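# Right a leaning reagent bottle and close the cabinet door

## Task

Inside a closed cabinet, a glass reagent bottle has slid forward and now rests tilted against the inner face of the door. Get it standing upright and completely back on the shelf, then close the door. No bottle may drop more than a few centimetres, and none may break.

## Robot and tools

Robot: two arms, left_arm and right_arm, each with a parallel two-finger gripper. A tool block of varying shape, up to 12 cm long, sticks out from the last joint toward the gripper's -y side and turns with it. Base poses in the scene frame: left_arm at (-0.050, +0.435, 0) m, right_arm at (+0.022, -0.337, 0) m, each turned slightly about z. A camera stand sits behind the arms.

Frames: the scene frame has its origin at table height between the arms, +z up, +x out over the table, and left_arm on the +y side (this is not the image side). Each arm reports its hand position (metres), quat_wxyz and velocities in its own base frame. Fixed cameras and the table use the scene frame. Every pose offset you command is expressed along the axes of that arm's current Hand target. Gripper axes: fingers point along +z and separate along x. end_effector_position is the point between the pads; fingertips reach 17.5 mm further.

execute_actions(actions, cameras): actions is a list of actions; each action is a table of 1 to 15 rows, one row per 1/30 s step; a short table repeats its last row until step 15. Each row is a single list of 18 numbers, all in [-1, 1], for both arms even if one is idle: left dx, dy, dz, rx, ry, rz, gripper position, force_limit, speed, then the same nine for the right. dx..rz are an offset, not a pose: they count from the Hand target as it stood when that action began, in that target's own axes, and every row counts from that same start. 1.0 equals 0.6 m or 180 degrees; rx, ry, rz form one rotation vector. Sending the same offset again moves further. Six zeros asks nothing new of an arm, but still resend its gripper numbers. Gripper position: +1 fully open (50 mm), about -0.65 pads meet, -1 grips until stopped. force_limit: -1 about 20 N, 0 about 102 N, +1 about 185 N per pad. speed: -1 20 mm/s, 0 85, +1 150. Both start at +1. Images come back only for an empty actions list or when cameras names them (cam_high, cam_low, cam_left_wrist, cam_right_wrist, or "all"); an unknown name voids the call.

move(target, speed, blend, stop_force, zero, blocking, cameras): drives each gripper in a straight line toward an offset from its Hand target. target is one 18-number row as above, or a list of up to 15 rows, all counted from the same starting Hand targets. speed is m/s, 0.002 to 3.6, default 0.25 (turns at twice that in rad/s), one value or one per target. blend, in m, rounds corners in a list; 0 stops at each. stop_force, 3 to 120 N for both arms, ends an arm's path when its wrist sensor feels that much push against its travel; the arm backs off slightly and that spot becomes its Hand target. It does not feel light tips or slides and is unreliable while the gripper rotates; leave it out when pulling away from something pressed on. zero (default true) re-zeroes the sensor first. blocking=false returns after 0.5 s while the move continues (not allowed with stop_force). Paths ignore obstacles and the other arm; avoid paths passing near an arm's own base. The result adds a move: line: done, off_target, moving, held or fault, plus limits (paced = pose clipped, held = a check withheld steps).

wait(seconds): lets time pass, 0 to 3600 s, sending nothing new. stop(): brakes a running move. zoom_image(camera, region): a closer look at [x0, y0, x1, y1] pixels (at most 504 by 504) of that camera's newest image. zero_wrist_force(arm): tares that arm's force sensor. finished_scene(scene): ends the scene (1 or 2); irreversible.

Results: per arm, Hand target (the last commanded pose after clipping, from which new offsets count), end_effector_position and quaternion, velocities (omitted when joints are still), Joint positions and torques (positive toward larger angles, noisy, offset), Wrist force and torque along the gripper's axes plus the peak since last shown, Tool commands, and object_status: 0 moving, 1 stopped while opening, 2 stopped while closing (a grip), 3 reached position or pads met. Opening in mm is about (250 - position_measured) x 0.202. Action calls also list positions at some steps. Motor temperatures and a MOTOR HOT line warn of heating; 85 °C brakes the arm for 30 to 60 s. Camera images are 896x504; wrist camera poses follow their arm.

Limits and cautions: orientation commands are clipped to 32 degrees from the current one per step. The gripper may settle short of its Hand target; resend the gap as an offset. An arm stopped by contact keeps pushing until moved back. Contact torque at a joint's load limit (wrists only about 16 N m), or about 150 N of external force, or a joint straying from its planned path, stops that arm for 10 s. The clearance check may hold arms apart but contact between arms can still happen and may fail the scene. Move slowly near glass, push the door and bottle gently, never release the bottle while it moves, keep everything on the table, and do not let any bottle drop more than a few centimetres.

Each tool is called after "Emit:" by a JSON object that holds its "fn" and its "kwargs".

## Session

Emit:
{"fn": "execute_actions", "kwargs": {"actions": []}}

Scene clock: 0.00 s.
left_arm: end_effector_position=(+0.0368, -0.6495, +0.2857) position_measured=3 object_status=3 end_effector_quat_wxyz=(-0.009, +0.894, +0.446, +0.027) | right_arm: end_effector_position=(+0.6275, -0.3263, +0.1285) position_measured=3 object_status=3 end_effector_quat_wxyz=(+0.221, +0.967, +0.056, +0.116)
Joint positions: left_arm=[-1.734 -1.198 1.221 -1.549 -1.538 -1.09] | right_arm=[2.993 -1.996 -1.763 -0.616 1.188 1.242]
Joint velocities: within noise
Joint torques (N m): no reading
Motor temperatures (°C): left_arm=[43 31 41 40 45 37] | right_arm=[40 41 40 38 49 41]
Wrist force (N): no reading
Wrist torque (N m): no reading
Wrist force, peak (N): no reading
Hand target: left_arm +0.0368, -0.6495, +0.2857; -0.009, +0.894, +0.446, +0.027 | right_arm +0.6275, -0.3263, +0.1285; +0.221, +0.967, +0.056, +0.116
Tool commands: left_gripper/position=+1.0 left_gripper/force_limit=+1.0 left_gripper/speed=+1.0 right_gripper/position=+1.0 right_gripper/force_limit=+1.0 right_gripper/speed=+1.0

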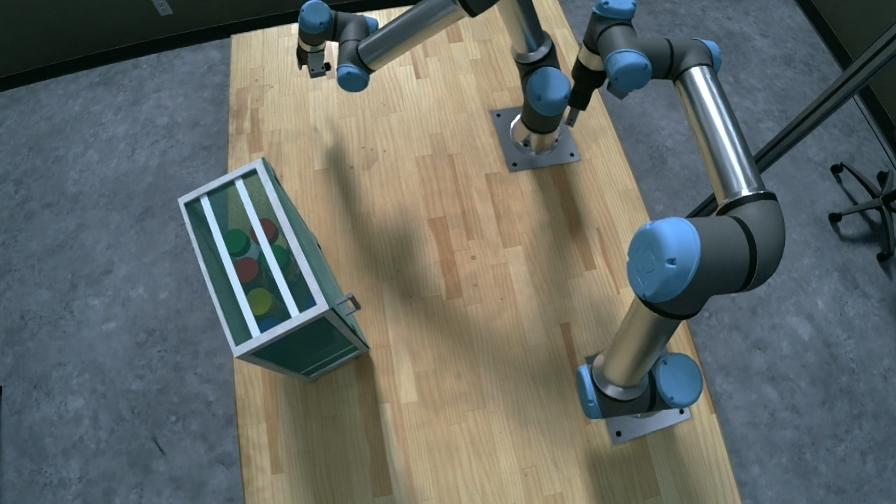

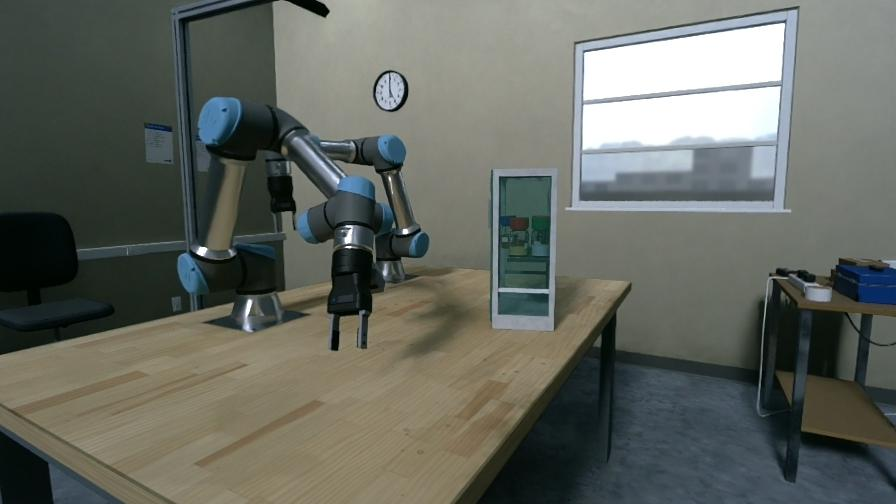

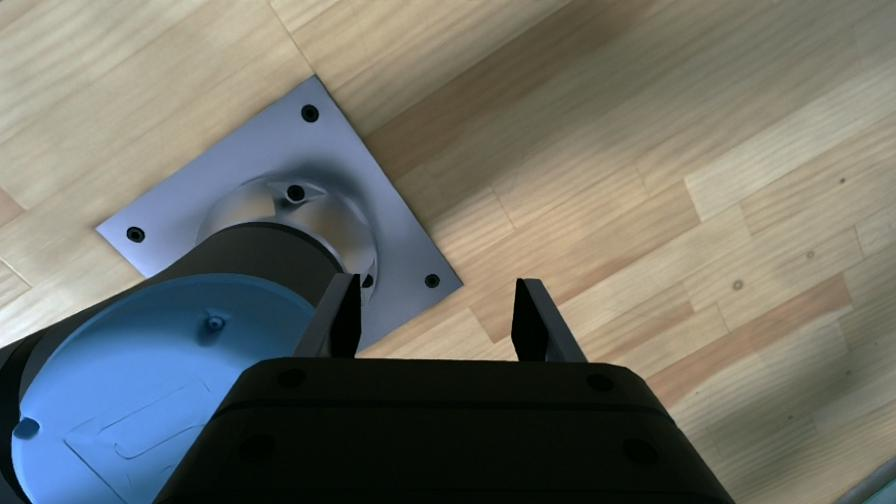

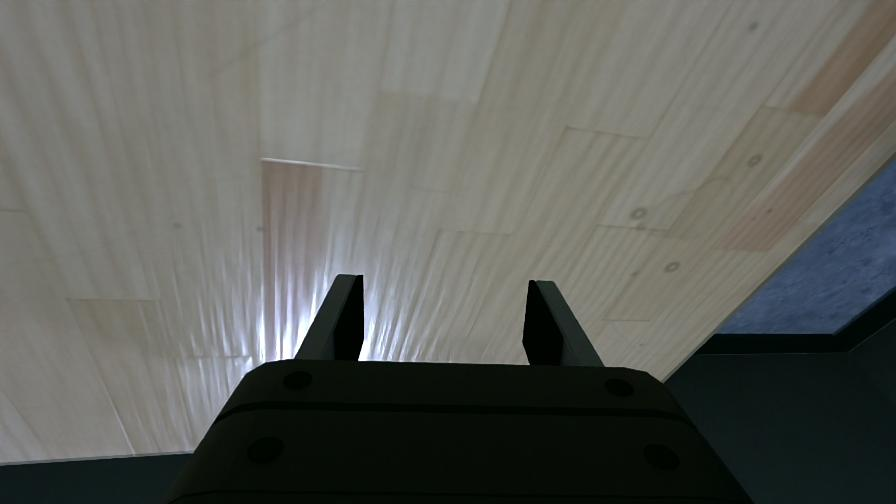

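Emit:
{"fn": "zoom_image", "kwargs": {"camera": "cam_low", "region": [460, 150, 600, 350]}}

Emit:
{"fn": "zoom_image", "kwargs": {"camera": "cam_high", "region": [170, 150, 390, 390]}}

Scaled by 2.520 from the camera's image (finer frame: 1280x720).

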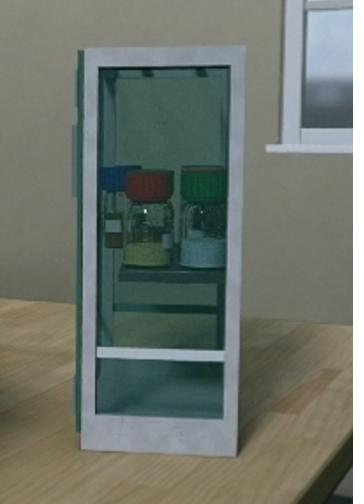

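Scaled by 2.100 from the camera's image (finer frame: 1280x720).

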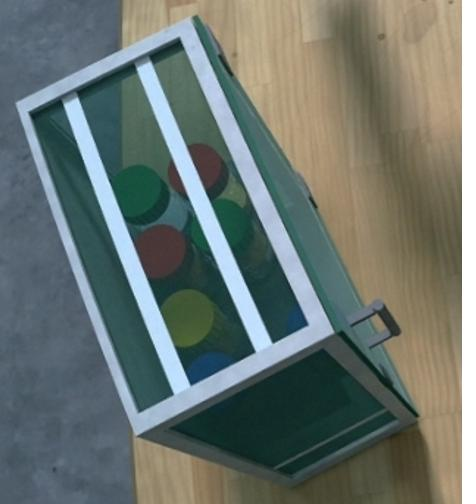

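Emit:
{"fn": "move", "kwargs": {"target": [0.723,0.077,-0.083,0.244,0.520,0.538,1,1,1,0,0,0,0,0,0,1,1,1], "speed": 0.5, "cameras": ["all"]}}

Scene clock: 45.67 s.
left_arm: end_effector_position=(+0.3320, -0.3330, +0.3598) position_measured=3 object_status=3 end_effector_quat_wxyz=(+0.561, -0.563, +0.429, -0.430) | right_arm: end_effector_position=(+0.6275, -0.3263, +0.1285) position_measured=3 object_status=3 end_effector_quat_wxyz=(+0.221, +0.967, +0.056, +0.116)
Joint positions: left_arm=[-1.701 -1.534 1.865 -0.334 -0.396 -0.002] | right_arm=[2.993 -1.996 -1.763 -0.616 1.188 1.242]
Joint torques (N m): left_arm=[-4.17 -26.69 -14.36 0.69 1.38 0.71] | right_arm=[-0.18 35.84 17.17 3.16 -0.65 -0.08]
Wrist force (N): left_arm=[0.4 0.1 -1.0] | right_arm=[0.0 -0.1 0.0]
Wrist torque (N m): left_arm=[-0.20 -0.05 -0.21] | right_arm=[-0.02 0.00 0.00]
Wrist force, peak (N): left_arm=[-0.7 2.5 -2.4] | right_arm=[0.0 -0.4 0.1]
Hand target: left_arm +0.3320, -0.3330, +0.3598; +0.561, -0.563, +0.429, -0.430 | right_arm +0.6275, -0.3263, +0.1285; +0.221, +0.967, +0.056, +0.116
Off the commanded pose: left_arm 0.000 m, 0 deg | right_arm 0.000 m, 0 deg.
move: done
cam_left_wrist: T_world_to_cam=[[0.22978, -0.97247, 0.03883, -0.41623], [-0.33862, -0.11729, -0.93358, 0.42679], [0.91243, 0.20137, -0.35625, 0.02387]] pos_world=[0.21838, -0.35952, 0.42311]

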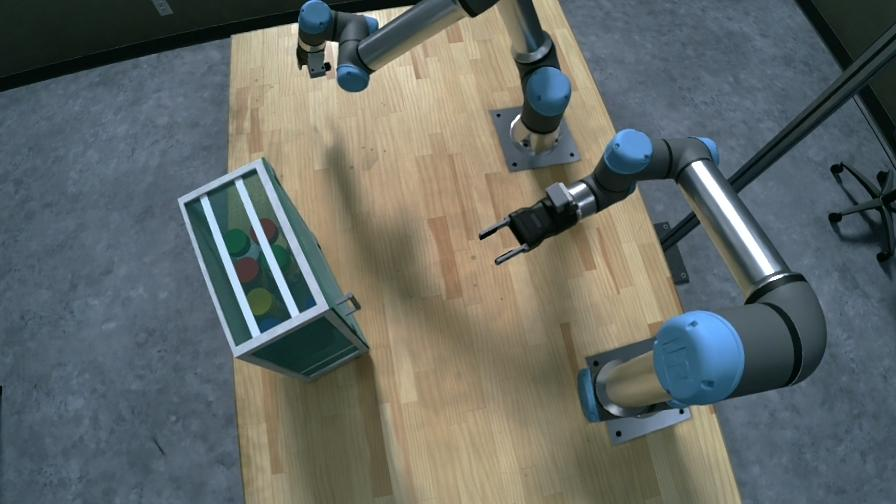

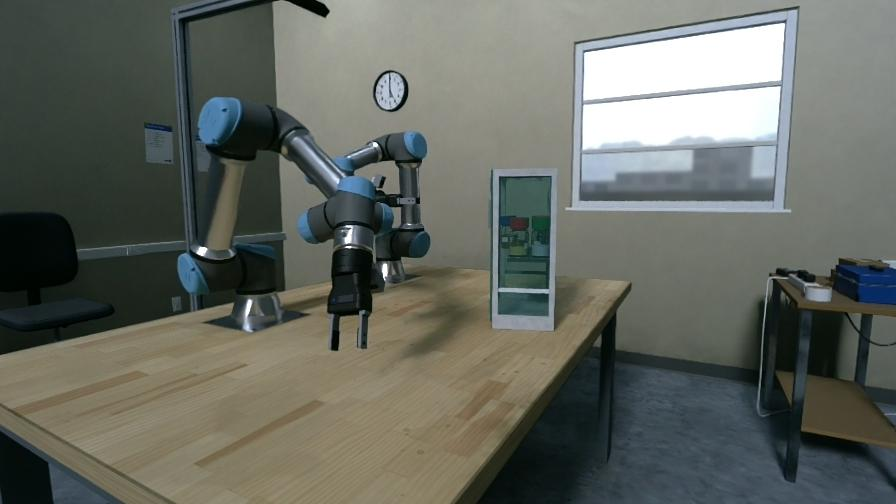

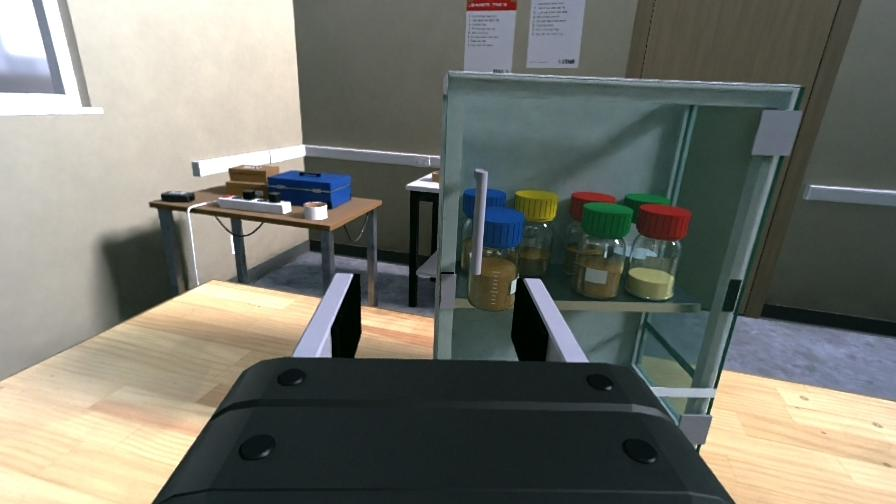

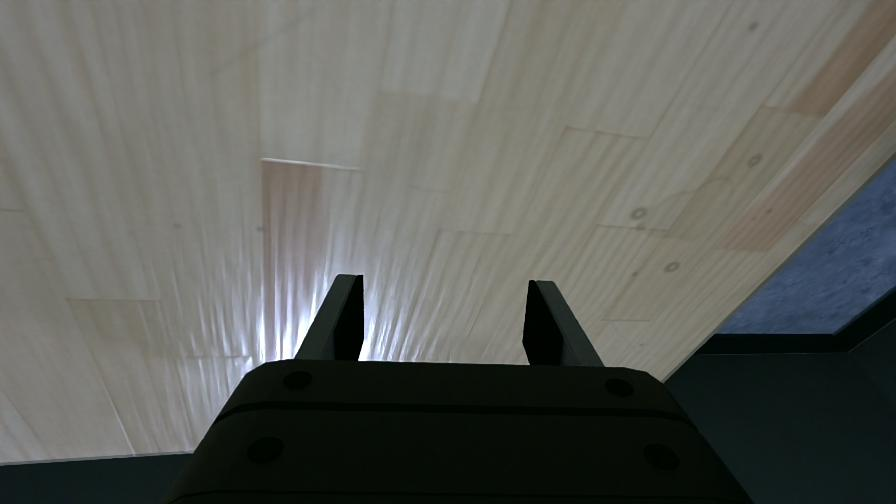

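Emit:
{"fn": "zoom_image", "kwargs": {"camera": "cam_left_wrist", "region": [420, 150, 720, 450]}}

Scaled by 1.680 from the camera's image (finer frame: 1280x720).

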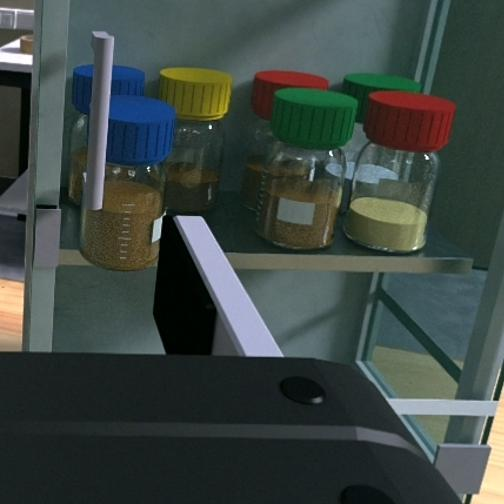

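Emit:
{"fn": "zoom_image", "kwargs": {"camera": "cam_high", "region": [300, 270, 380, 350]}}

Emit:
{"fn": "zoom_image", "kwargs": {"camera": "cam_left_wrist", "region": [420, 150, 540, 320]}}

Scaled by 6.300 from the camera's image (finer frame: 1280x720).

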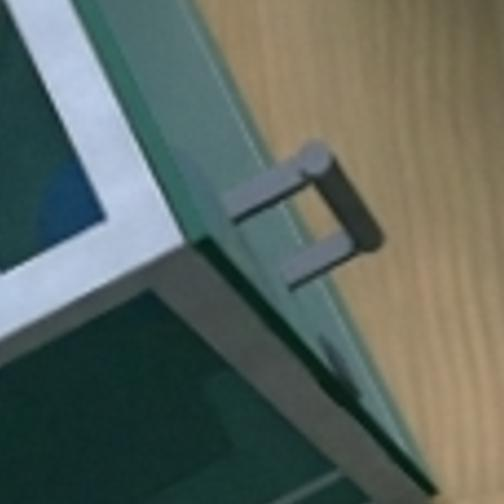

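Scaled by 2.965 from the camera's image (finer frame: 1280x720).

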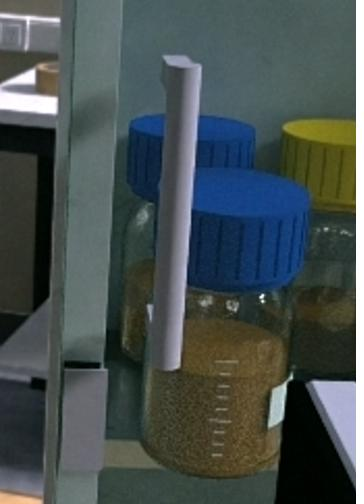

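Emit:
{"fn": "move", "kwargs": {"target": [-0.212,0.083,0.421,0,0.361,0,1,1,1,-0.0595,-0.836,-0.845,0.570,0.112,0.3155,1,1,1], "speed": 0.5, "cameras": ["all"]}}

Scene clock: 98.23 s.
left_arm: end_effector_position=(+0.5424, -0.1443, +0.3093) position_measured=3 object_status=3 end_effector_quat_wxyz=(+0.243, -0.243, +0.663, -0.665) | right_arm: end_effector_position=(+0.4388, +0.3276, +0.3446) position_measured=3 object_status=3 end_effector_quat_wxyz=(+0.662, -0.661, +0.251, -0.250)
Joint positions: left_arm=[-0.217 -1.558 2.033 -0.479 2.222 -0.005] | right_arm=[4.067 -1.73 -2.447 1.036 1.492 3.144]
Joint torques (N m): left_arm=[5.94 -14.27 -19.08 0.78 1.23 0.49] | right_arm=[5.54 10.24 3.01 3.98 -0.87 0.93]
Wrist force (N): left_arm=[0.2 0.1 -0.8] | right_arm=[-0.3 -2.2 3.9]
Wrist torque (N m): left_arm=[-0.21 -0.01 -0.22] | right_arm=[-0.60 0.04 -0.30]
Wrist force, peak (N): left_arm=[1.8 -0.2 -2.0] | right_arm=[-10.3 -1.9 9.1]
Hand target: left_arm +0.5424, -0.1442, +0.3093; +0.243, -0.243, +0.663, -0.665 | right_arm +0.4388, +0.3277, +0.3445; +0.662, -0.661, +0.251, -0.250
Off the commanded pose: left_arm 0.000 m, 0 deg | right_arm 0.000 m, 0 deg.
move: done
cam_left_wrist: T_world_to_cam=[[-0.78439, -0.61916, 0.03698, 0.32253], [-0.24565, 0.25536, -0.93512, 0.47681], [0.56954, -0.74259, -0.3524, -0.17549]] pos_world=[0.47007, -0.05237, 0.3721]
cam_right_wrist: T_world_to_cam=[[0.72644, -0.68578, 0.04464, -0.11257], [-0.19574, -0.26873, -0.94312, 0.5228], [0.65877, 0.67638, -0.32945, -0.26411]] pos_world=[0.35809, 0.24193, 0.41108]

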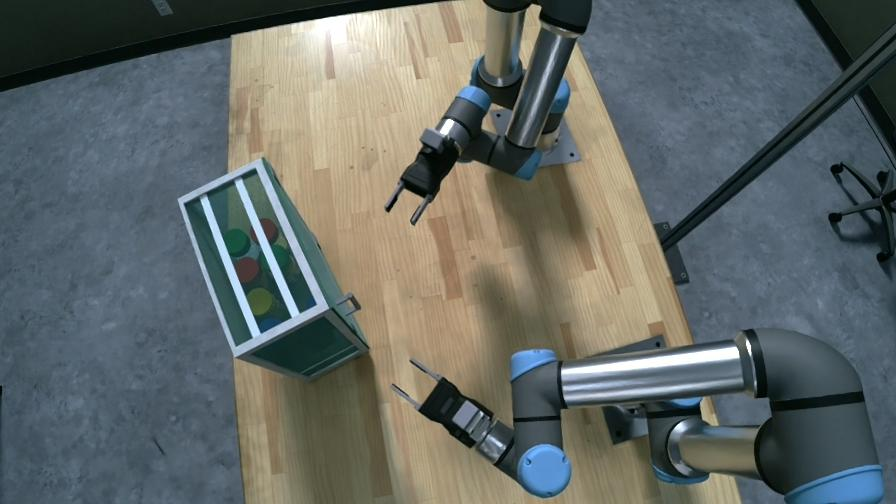

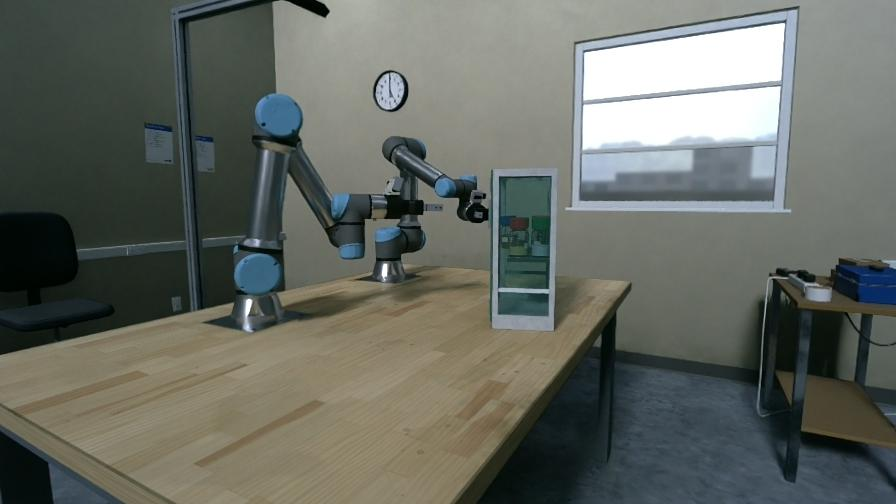

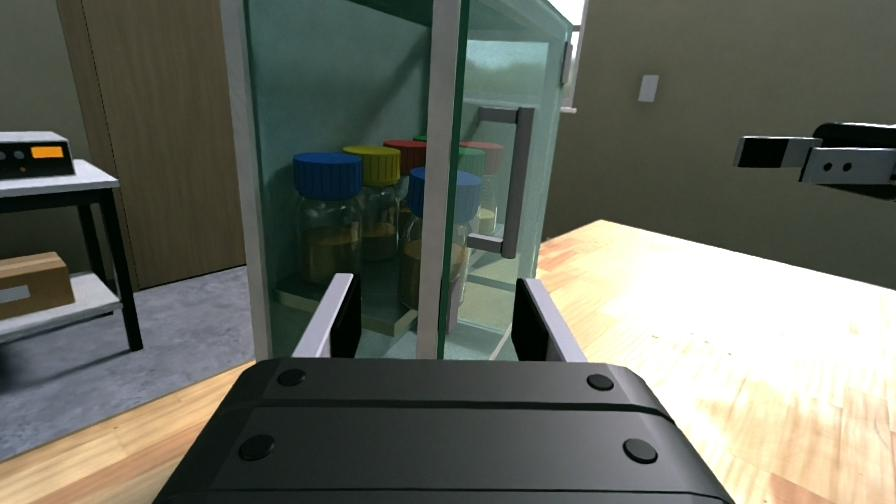

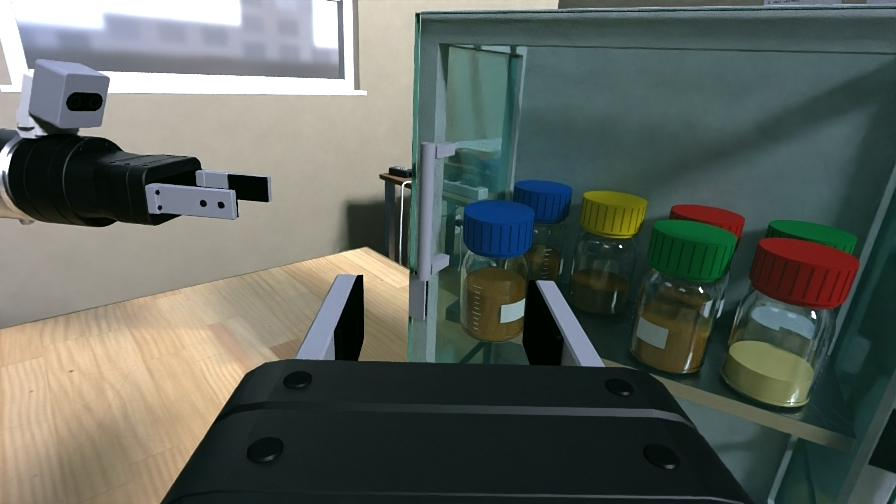

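Emit:
{"fn": "zoom_image", "kwargs": {"camera": "cam_left_wrist", "region": [380, 80, 600, 360]}}

Emit:
{"fn": "zoom_image", "kwargs": {"camera": "cam_right_wrist", "region": [390, 110, 610, 390]}}

Scaled by 1.800 from the camera's image (finer frame: 1280x720).

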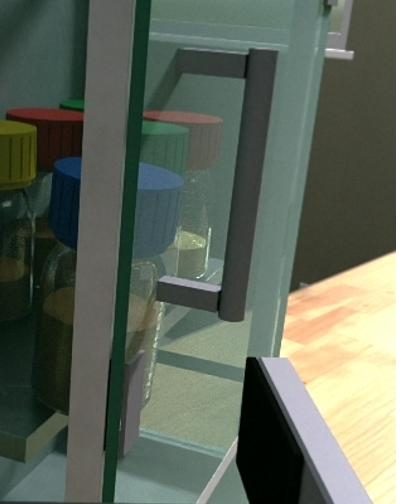

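Scaled by 1.800 from the camera's image (finer frame: 1280x720).

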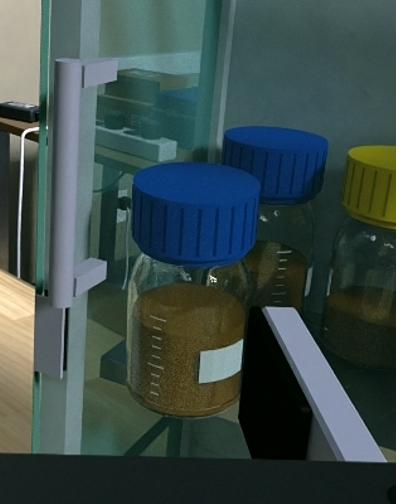

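Emit:
{"fn": "move", "kwargs": {"target": [0,0,0,0,0,0,1,1,1,-0.005,-0.012,0.233,0,0,0,1,1,1], "speed": 0.3, "cameras": ["cam_right_wrist","cam_left_wrist"]}}

Scene clock: 119.13 s.
left_arm: end_effector_position=(+0.5424, -0.1442, +0.3093) position_measured=3 object_status=3 end_effector_quat_wxyz=(+0.243, -0.243, +0.663, -0.665) | right_arm: end_effector_position=(+0.5291, +0.4343, +0.3518) position_measured=3 object_status=3 end_effector_quat_wxyz=(+0.662, -0.661, +0.251, -0.250)
Joint positions: left_arm=[-0.217 -1.558 2.033 -0.479 2.222 -0.005] | right_arm=[4.048 -1.96 -2.067 0.886 1.512 3.144]
Joint torques (N m): left_arm=[4.86 -13.4 -31.35 0.65 -1.36 0.7] | right_arm=[6.72 27.02 22.87 0.35 -0.7 1.21]
Wrist force (N): left_arm=[0.0 0.4 -0.9] | right_arm=[-0.5 -2.0 3.8]
Wrist torque (N m): left_arm=[-0.16 0.02 -0.22] | right_arm=[-0.56 0.06 -0.30]
Wrist force, peak (N): left_arm=[0.5 0.5 -1.0] | right_arm=[-0.4 -2.3 7.4]
Hand target: left_arm +0.5424, -0.1442, +0.3093; +0.243, -0.243, +0.663, -0.665 | right_arm +0.5292, +0.4344, +0.3518; +0.662, -0.661, +0.251, -0.250
Off the commanded pose: left_arm 0.000 m, 0 deg | right_arm 0.000 m, 0 deg.
move: done
cam_left_wrist: T_world_to_cam=[[-0.78438, -0.61918, 0.03705, 0.32257], [-0.24577, 0.25538, -0.93508, 0.47687], [0.56952, -0.74256, -0.35249, -0.1755]] pos_world=[0.47017, -0.05237, 0.3721]
cam_right_wrist: T_world_to_cam=[[0.72644, -0.68578, 0.04464, -0.10532], [-0.19574, -0.26873, -0.94312, 0.57604], [0.65877, 0.67638, -0.32945, -0.39336]] pos_world=[0.44839, 0.34863, 0.41838]
Images, in order (width x height): cam_left_wrist 896x504, cam_right_wrist 896x504.

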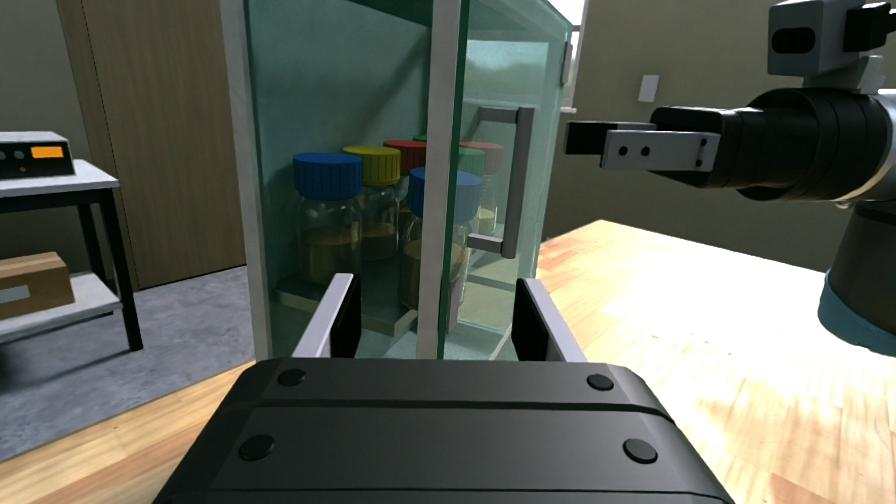

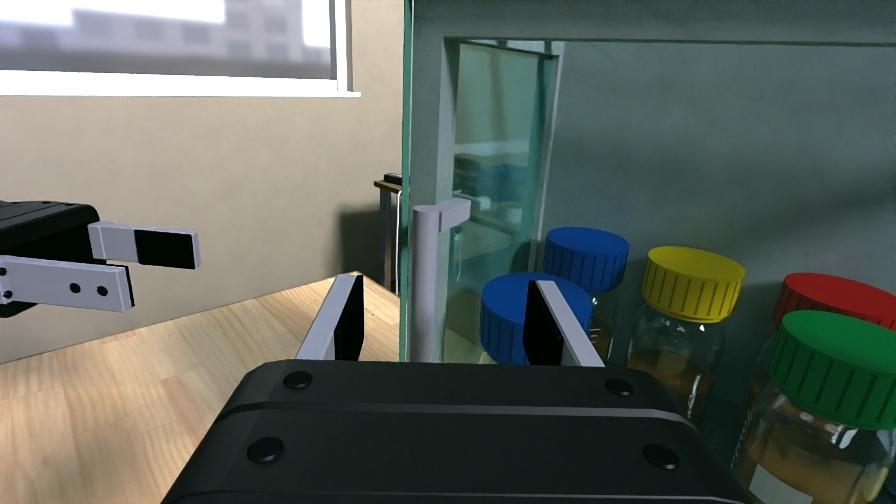

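Emit:
{"fn": "move", "kwargs": {"target": [0,0,0,0,0,0,1,1,1,-0.005,0,0.092,0,0,0,1,1,1], "speed": 0.1, "stop_force": 10, "cameras": ["cam_right_wrist","cam_left_wrist"]}}

Scene clock: 125.40 s.
left_arm: end_effector_position=(+0.5424, -0.1442, +0.3093) position_measured=3 object_status=3 end_effector_quat_wxyz=(+0.243, -0.243, +0.663, -0.665) | right_arm: end_effector_position=(+0.5630, +0.4773, +0.3518) position_measured=3 object_status=3 end_effector_quat_wxyz=(+0.662, -0.661, +0.251, -0.250)
Joint positions: left_arm=[-0.217 -1.558 2.033 -0.479 2.222 -0.005] | right_arm=[4.047 -2.053 -1.91 0.822 1.512 3.144]
Joint torques (N m): left_arm=[4.76 -12.16 -31.09 0.41 -1.52 1] | right_arm=[5.31 53.47 23.63 0.2 -0.44 0.99]
Wrist force (N): left_arm=[0.5 0.1 -0.5] | right_arm=[-0.4 -2.1 3.8]
Wrist torque (N m): left_arm=[-0.20 -0.07 -0.22] | right_arm=[-0.59 0.04 -0.30]
Wrist force, peak (N): left_arm=[0.3 0.3 -1.1] | right_arm=[-3.5 -1.3 -10.2]
Hand target: left_arm +0.5424, -0.1442, +0.3093; +0.243, -0.243, +0.663, -0.665 | right_arm +0.5630, +0.4773, +0.3518; +0.662, -0.661, +0.251, -0.250 (not the last commanded pose)
Off the commanded pose: left_arm 0.000 m, 0 deg | right_arm 0.001 m, 0 deg.
move: contact (right_arm)
cam_left_wrist: T_world_to_cam=[[-0.78438, -0.61918, 0.03705, 0.32257], [-0.24577, 0.25538, -0.93508, 0.47687], [0.56952, -0.74256, -0.35249, -0.1755]] pos_world=[0.47017, -0.05237, 0.3721]
cam_right_wrist: T_world_to_cam=[[0.72654, -0.68567, 0.04466, -0.10056], [-0.19568, -0.26877, -0.94312, 0.59412], [0.65867, 0.67648, -0.32945, -0.4448]] pos_world=[0.48229, 0.39163, 0.41828]
Images, in order (width x height): cam_left_wrist 896x504, cam_right_wrist 896x504.

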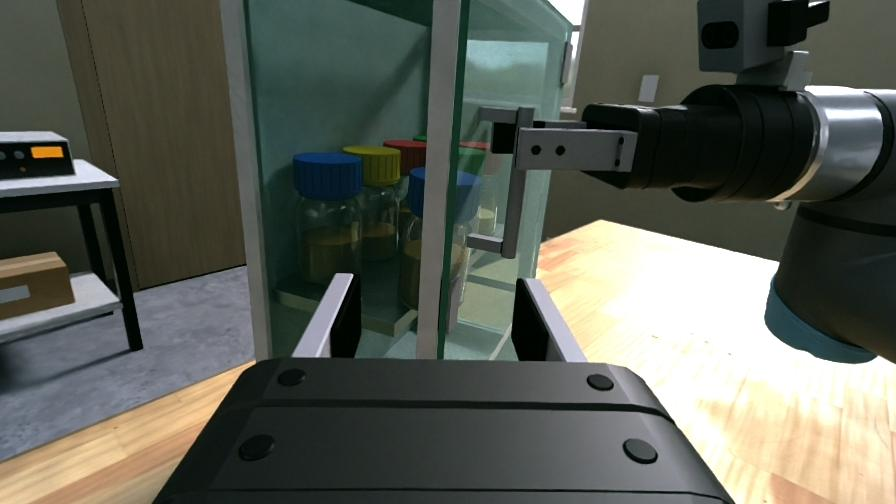

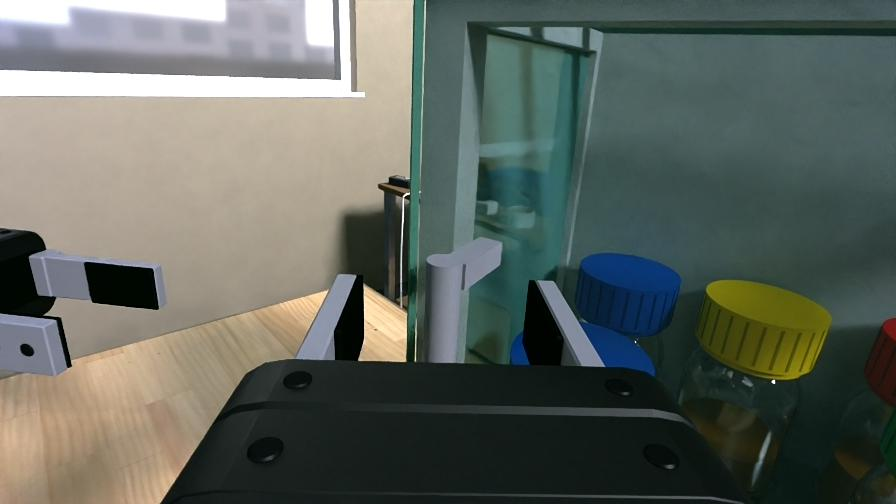

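Emit:
{"fn": "move", "kwargs": {"target": [[0,0,0,0,0,0,1,1,1,0,0.0,-0.006,0,0,0,1,1,1],[0,0,0,0,0,0,1,1,1,0,0.018,-0.006,0,0,0,1,1,1],[0,0,0,0,0,0,1,1,1,0,0.018,-0.006,0,0,0,-1,-1,-0.5]], "speed": 0.1, "cameras": ["cam_right_wrist","cam_left_wrist"]}}

Scene clock: 130.67 s.
left_arm: end_effector_position=(+0.5424, -0.1442, +0.3093) position_measured=3 object_status=3 end_effector_quat_wxyz=(+0.243, -0.243, +0.663, -0.665) | right_arm: end_effector_position=(+0.5605, +0.4746, +0.3410) position_measured=202 object_status=2 end_effector_quat_wxyz=(+0.662, -0.661, +0.251, -0.249)
Joint positions: left_arm=[-0.217 -1.558 2.033 -0.479 2.222 -0.005] | right_arm=[4.048 -2.067 -1.926 0.852 1.512 3.144]
Joint torques (N m): left_arm=[4.2 -12.91 -30.99 0.56 -1.59 0.61] | right_arm=[2.54 51.77 25.12 4.23 -0.69 -0.35]
Wrist force (N): left_arm=[0.3 0.2 -0.8] | right_arm=[-5.6 -1.2 3.7]
Wrist torque (N m): left_arm=[-0.20 -0.03 -0.22] | right_arm=[-0.58 0.00 -0.25]
Wrist force, peak (N): left_arm=[0.4 0.1 -1.2] | right_arm=[-6.2 -2.0 4.4]
Hand target: left_arm +0.5424, -0.1442, +0.3093; +0.243, -0.243, +0.663, -0.665 | right_arm +0.5606, +0.4746, +0.3410; +0.662, -0.661, +0.251, -0.250
Off the commanded pose: left_arm 0.000 m, 0 deg | right_arm 0.000 m, 0 deg.
move: done
cam_left_wrist: T_world_to_cam=[[-0.78438, -0.61918, 0.03705, 0.32257], [-0.24577, 0.25538, -0.93508, 0.47687], [0.56952, -0.74256, -0.35249, -0.1755]] pos_world=[0.47017, -0.05237, 0.3721]
cam_right_wrist: T_world_to_cam=[[0.72664, -0.68557, 0.04461, -0.10017], [-0.19568, -0.26877, -0.94312, 0.58272], [0.65857, 0.67657, -0.32945, -0.44488]] pos_world=[0.4798, 0.38893, 0.40748]
Images, in order (width x height): cam_left_wrist 896x504, cam_right_wrist 896x504.

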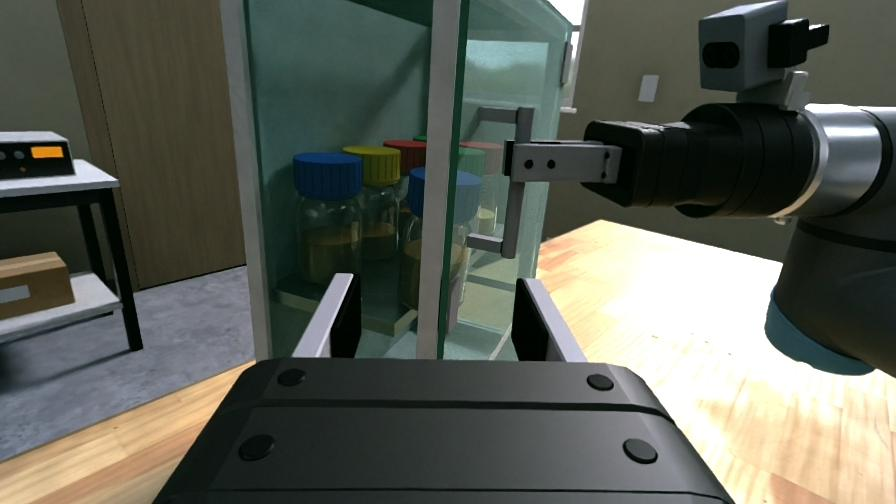

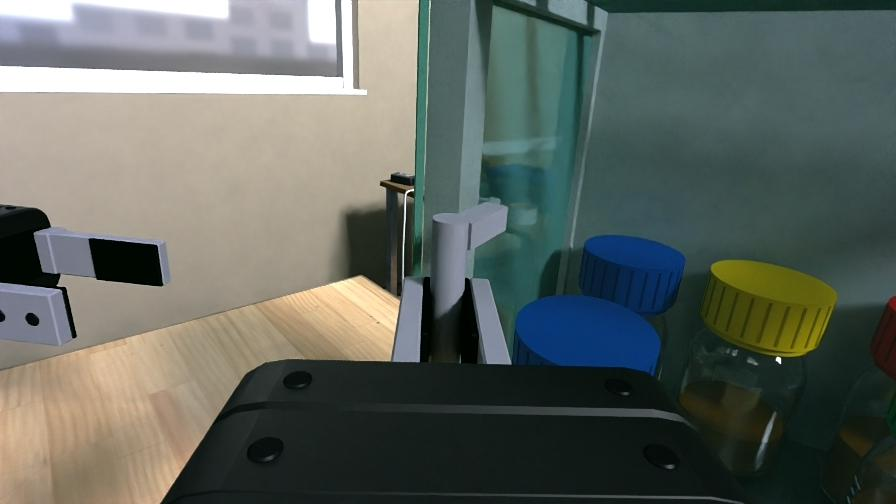

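Emit:
{"fn": "move", "kwargs": {"target": [0.0167,0.0733,0.2107,0,0.0833,0,-1,-1,1,-0.0096,0,-0.0233,0,-0.0167,0,-1,-1,-0.5], "speed": [0.1], "cameras": ["cam_right_wrist","cam_left_wrist","cam_high"]}}

Emit:
{"fn": "zoom_image", "kwargs": {"camera": "cam_left_wrist", "region": [300, 50, 600, 350]}}

Scene clock: 165.80 s.
left_arm: end_effector_position=(+0.6164, -0.2474, +0.2656) position_measured=251 object_status=3 end_effector_quat_wxyz=(+0.154, -0.155, +0.689, -0.691) | right_arm: end_effector_position=(+0.5470, +0.4678, +0.3411) position_measured=202 object_status=2 end_effector_quat_wxyz=(+0.668, -0.667, +0.234, -0.232)
Joint positions: left_arm=[-0.292 -1.214 1.739 -0.53 2.409 -0.006] | right_arm=[4.032 -2.047 -1.961 0.868 1.58 3.144]
Joint torques (N m): left_arm=[4.59 -45.6 -16.24 -1.15 -0.45 0.64] | right_arm=[1.91 37.86 22.6 2.83 -2.31 -0.91]
Wrist force (N): left_arm=[0.4 -0.1 -0.5] | right_arm=[-4.0 2.4 5.2]
Wrist torque (N m): left_arm=[-0.23 -0.08 -0.22] | right_arm=[-0.57 -0.03 -0.29]
Wrist force, peak (N): left_arm=[-1.1 0.6 -2.2] | right_arm=[-2.1 -0.8 13.9]
Hand target: left_arm +0.6164, -0.2474, +0.2657; +0.154, -0.155, +0.689, -0.691 | right_arm +0.5470, +0.4679, +0.3410; +0.668, -0.667, +0.234, -0.232
Off the commanded pose: left_arm 0.000 m, 0 deg | right_arm 0.000 m, 0 deg.
move: done
cam_left_wrist: T_world_to_cam=[[-0.91787, -0.39522, 0.03627, 0.4562], [-0.17053, 0.31019, -0.93525, 0.44781], [0.35839, -0.86463, -0.35211, -0.2098]] pos_world=[0.57028, -0.14, 0.3284]
cam_right_wrist: T_world_to_cam=[[0.76146, -0.64667, 0.04464, -0.1323], [-0.18122, -0.2785, -0.94319, 0.57504], [0.62236, 0.71011, -0.32926, -0.42733]] pos_world=[0.4709, 0.37805, 0.40758]
Images, in order (width x height): cam_high 896x504, cam_left_wrist 896x504, cam_right_wrist 896x504.

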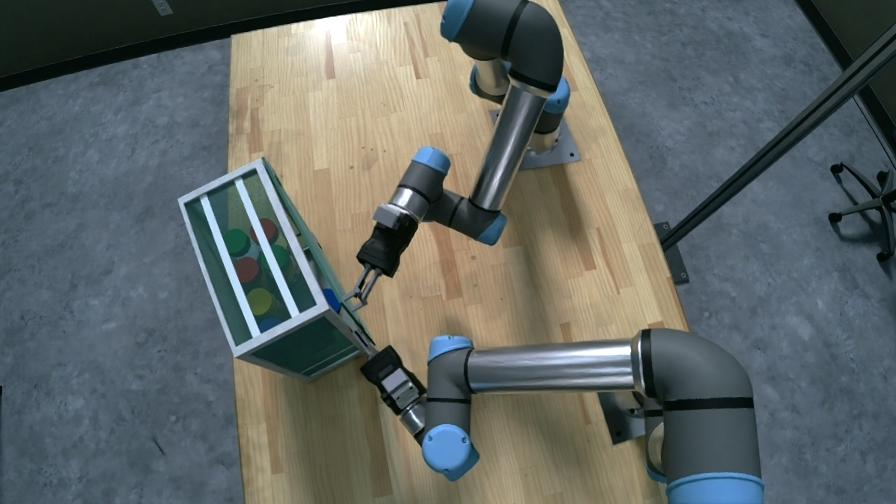

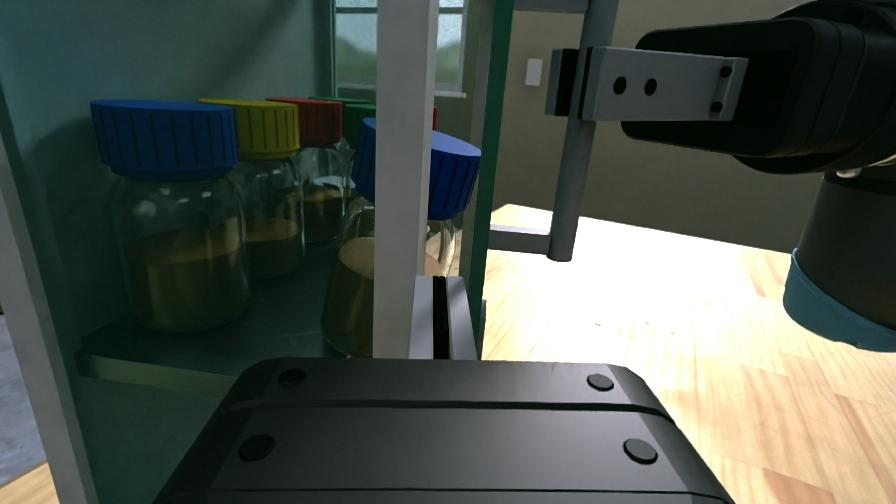

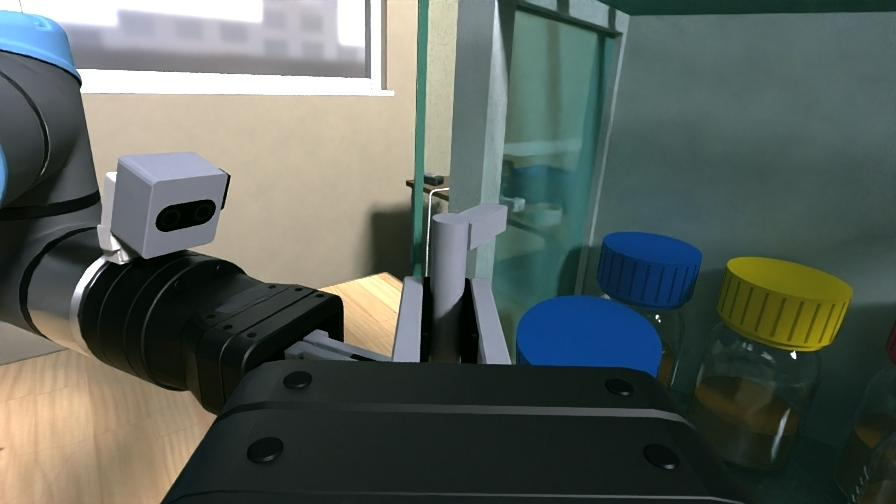

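Scaled by 1.680 from the camera's image (finer frame: 1280x720).

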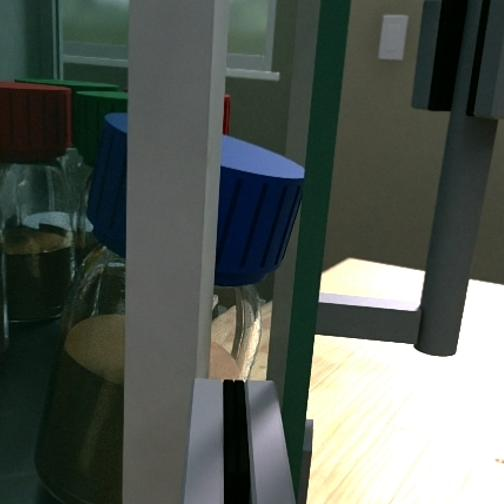

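Emit:
{"fn": "move", "kwargs": {"target": [0.0117,0,0.0057,0,0.0222,0,-1,-1,1,-0.0106,0,-0.0256,0,-0.0183,0,-1,-1,-0.5], "speed": [0.06], "cameras": ["cam_right_wrist","cam_left_wrist"]}}

Emit:
{"fn": "zoom_image", "kwargs": {"camera": "cam_left_wrist", "region": [300, 50, 600, 350]}}

Scene clock: 179.60 s.
left_arm: end_effector_position=(+0.6116, -0.2535, +0.2657) position_measured=251 object_status=3 end_effector_quat_wxyz=(+0.130, -0.131, +0.694, -0.696) end_effector_velocity=(+0.000, +0.000, -0.001) end_effector_angular_velocity=(+0.000, +0.003, +0.005) | right_arm: end_effector_position=(+0.5324, +0.4597, +0.3412) position_measured=202 object_status=2 end_effector_quat_wxyz=(+0.675, -0.673, +0.214, -0.213)
Joint positions: left_arm=[-0.283 -1.189 1.702 -0.519 2.488 -0.006] | right_arm=[4.012 -2.027 -1.996 0.883 1.657 3.144]
Joint velocities: left_arm=[-0.001 -0.001 0.002 0.001 -0.006 -0.001] | right_arm=[within noise]
Joint torques (N m): left_arm=[-5.43 -50.75 -7.68 -1.26 -1.35 0.26] | right_arm=[5.05 25.89 27.48 2 -2.58 1.12]
Wrist force (N): left_arm=[0.4 0.2 -0.8] | right_arm=[-6.1 4.9 6.1]
Wrist torque (N m): left_arm=[-0.20 -0.09 -0.21] | right_arm=[-0.55 -0.03 -0.33]
Wrist force, peak (N): left_arm=[0.2 -1.5 -0.6] | right_arm=[-6.1 4.9 6.1]
Hand target: left_arm +0.6115, -0.2535, +0.2657; +0.130, -0.130, +0.694, -0.696 | right_arm +0.5325, +0.4599, +0.3410; +0.675, -0.674, +0.214, -0.213
Off the commanded pose: left_arm 0.000 m, 0 deg | right_arm 0.000 m, 0 deg.
move: done
cam_left_wrist: T_world_to_cam=[[-0.94316, -0.33038, 0.03602, 0.48144], [-0.14827, 0.32128, -0.9353, 0.43809], [0.29744, -0.88748, -0.35201, -0.18182]] pos_world=[0.5731, -0.14305, 0.3284]
cam_right_wrist: T_world_to_cam=[[0.79734, -0.60187, 0.04473, -0.16621], [-0.16467, -0.28825, -0.94329, 0.56597], [0.58063, 0.74476, -0.32894, -0.40625]] pos_world=[0.46161, 0.36567, 0.40768]
Images, in order (width x height): cam_left_wrist 896x504, cam_right_wrist 896x504.

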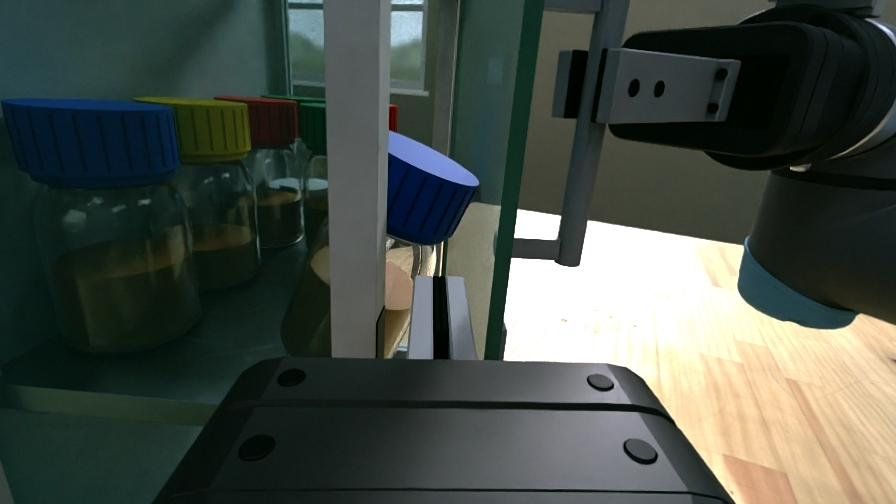

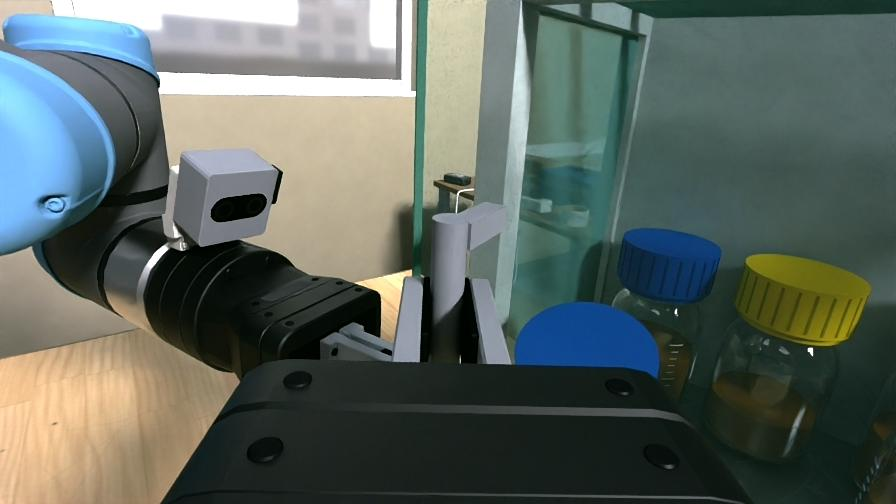

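Scaled by 1.680 from the camera's image (finer frame: 1280x720).

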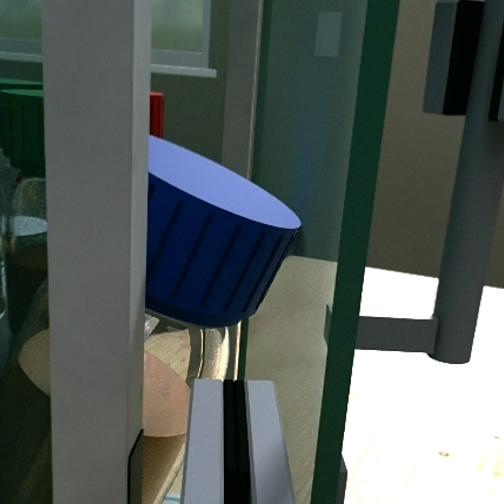

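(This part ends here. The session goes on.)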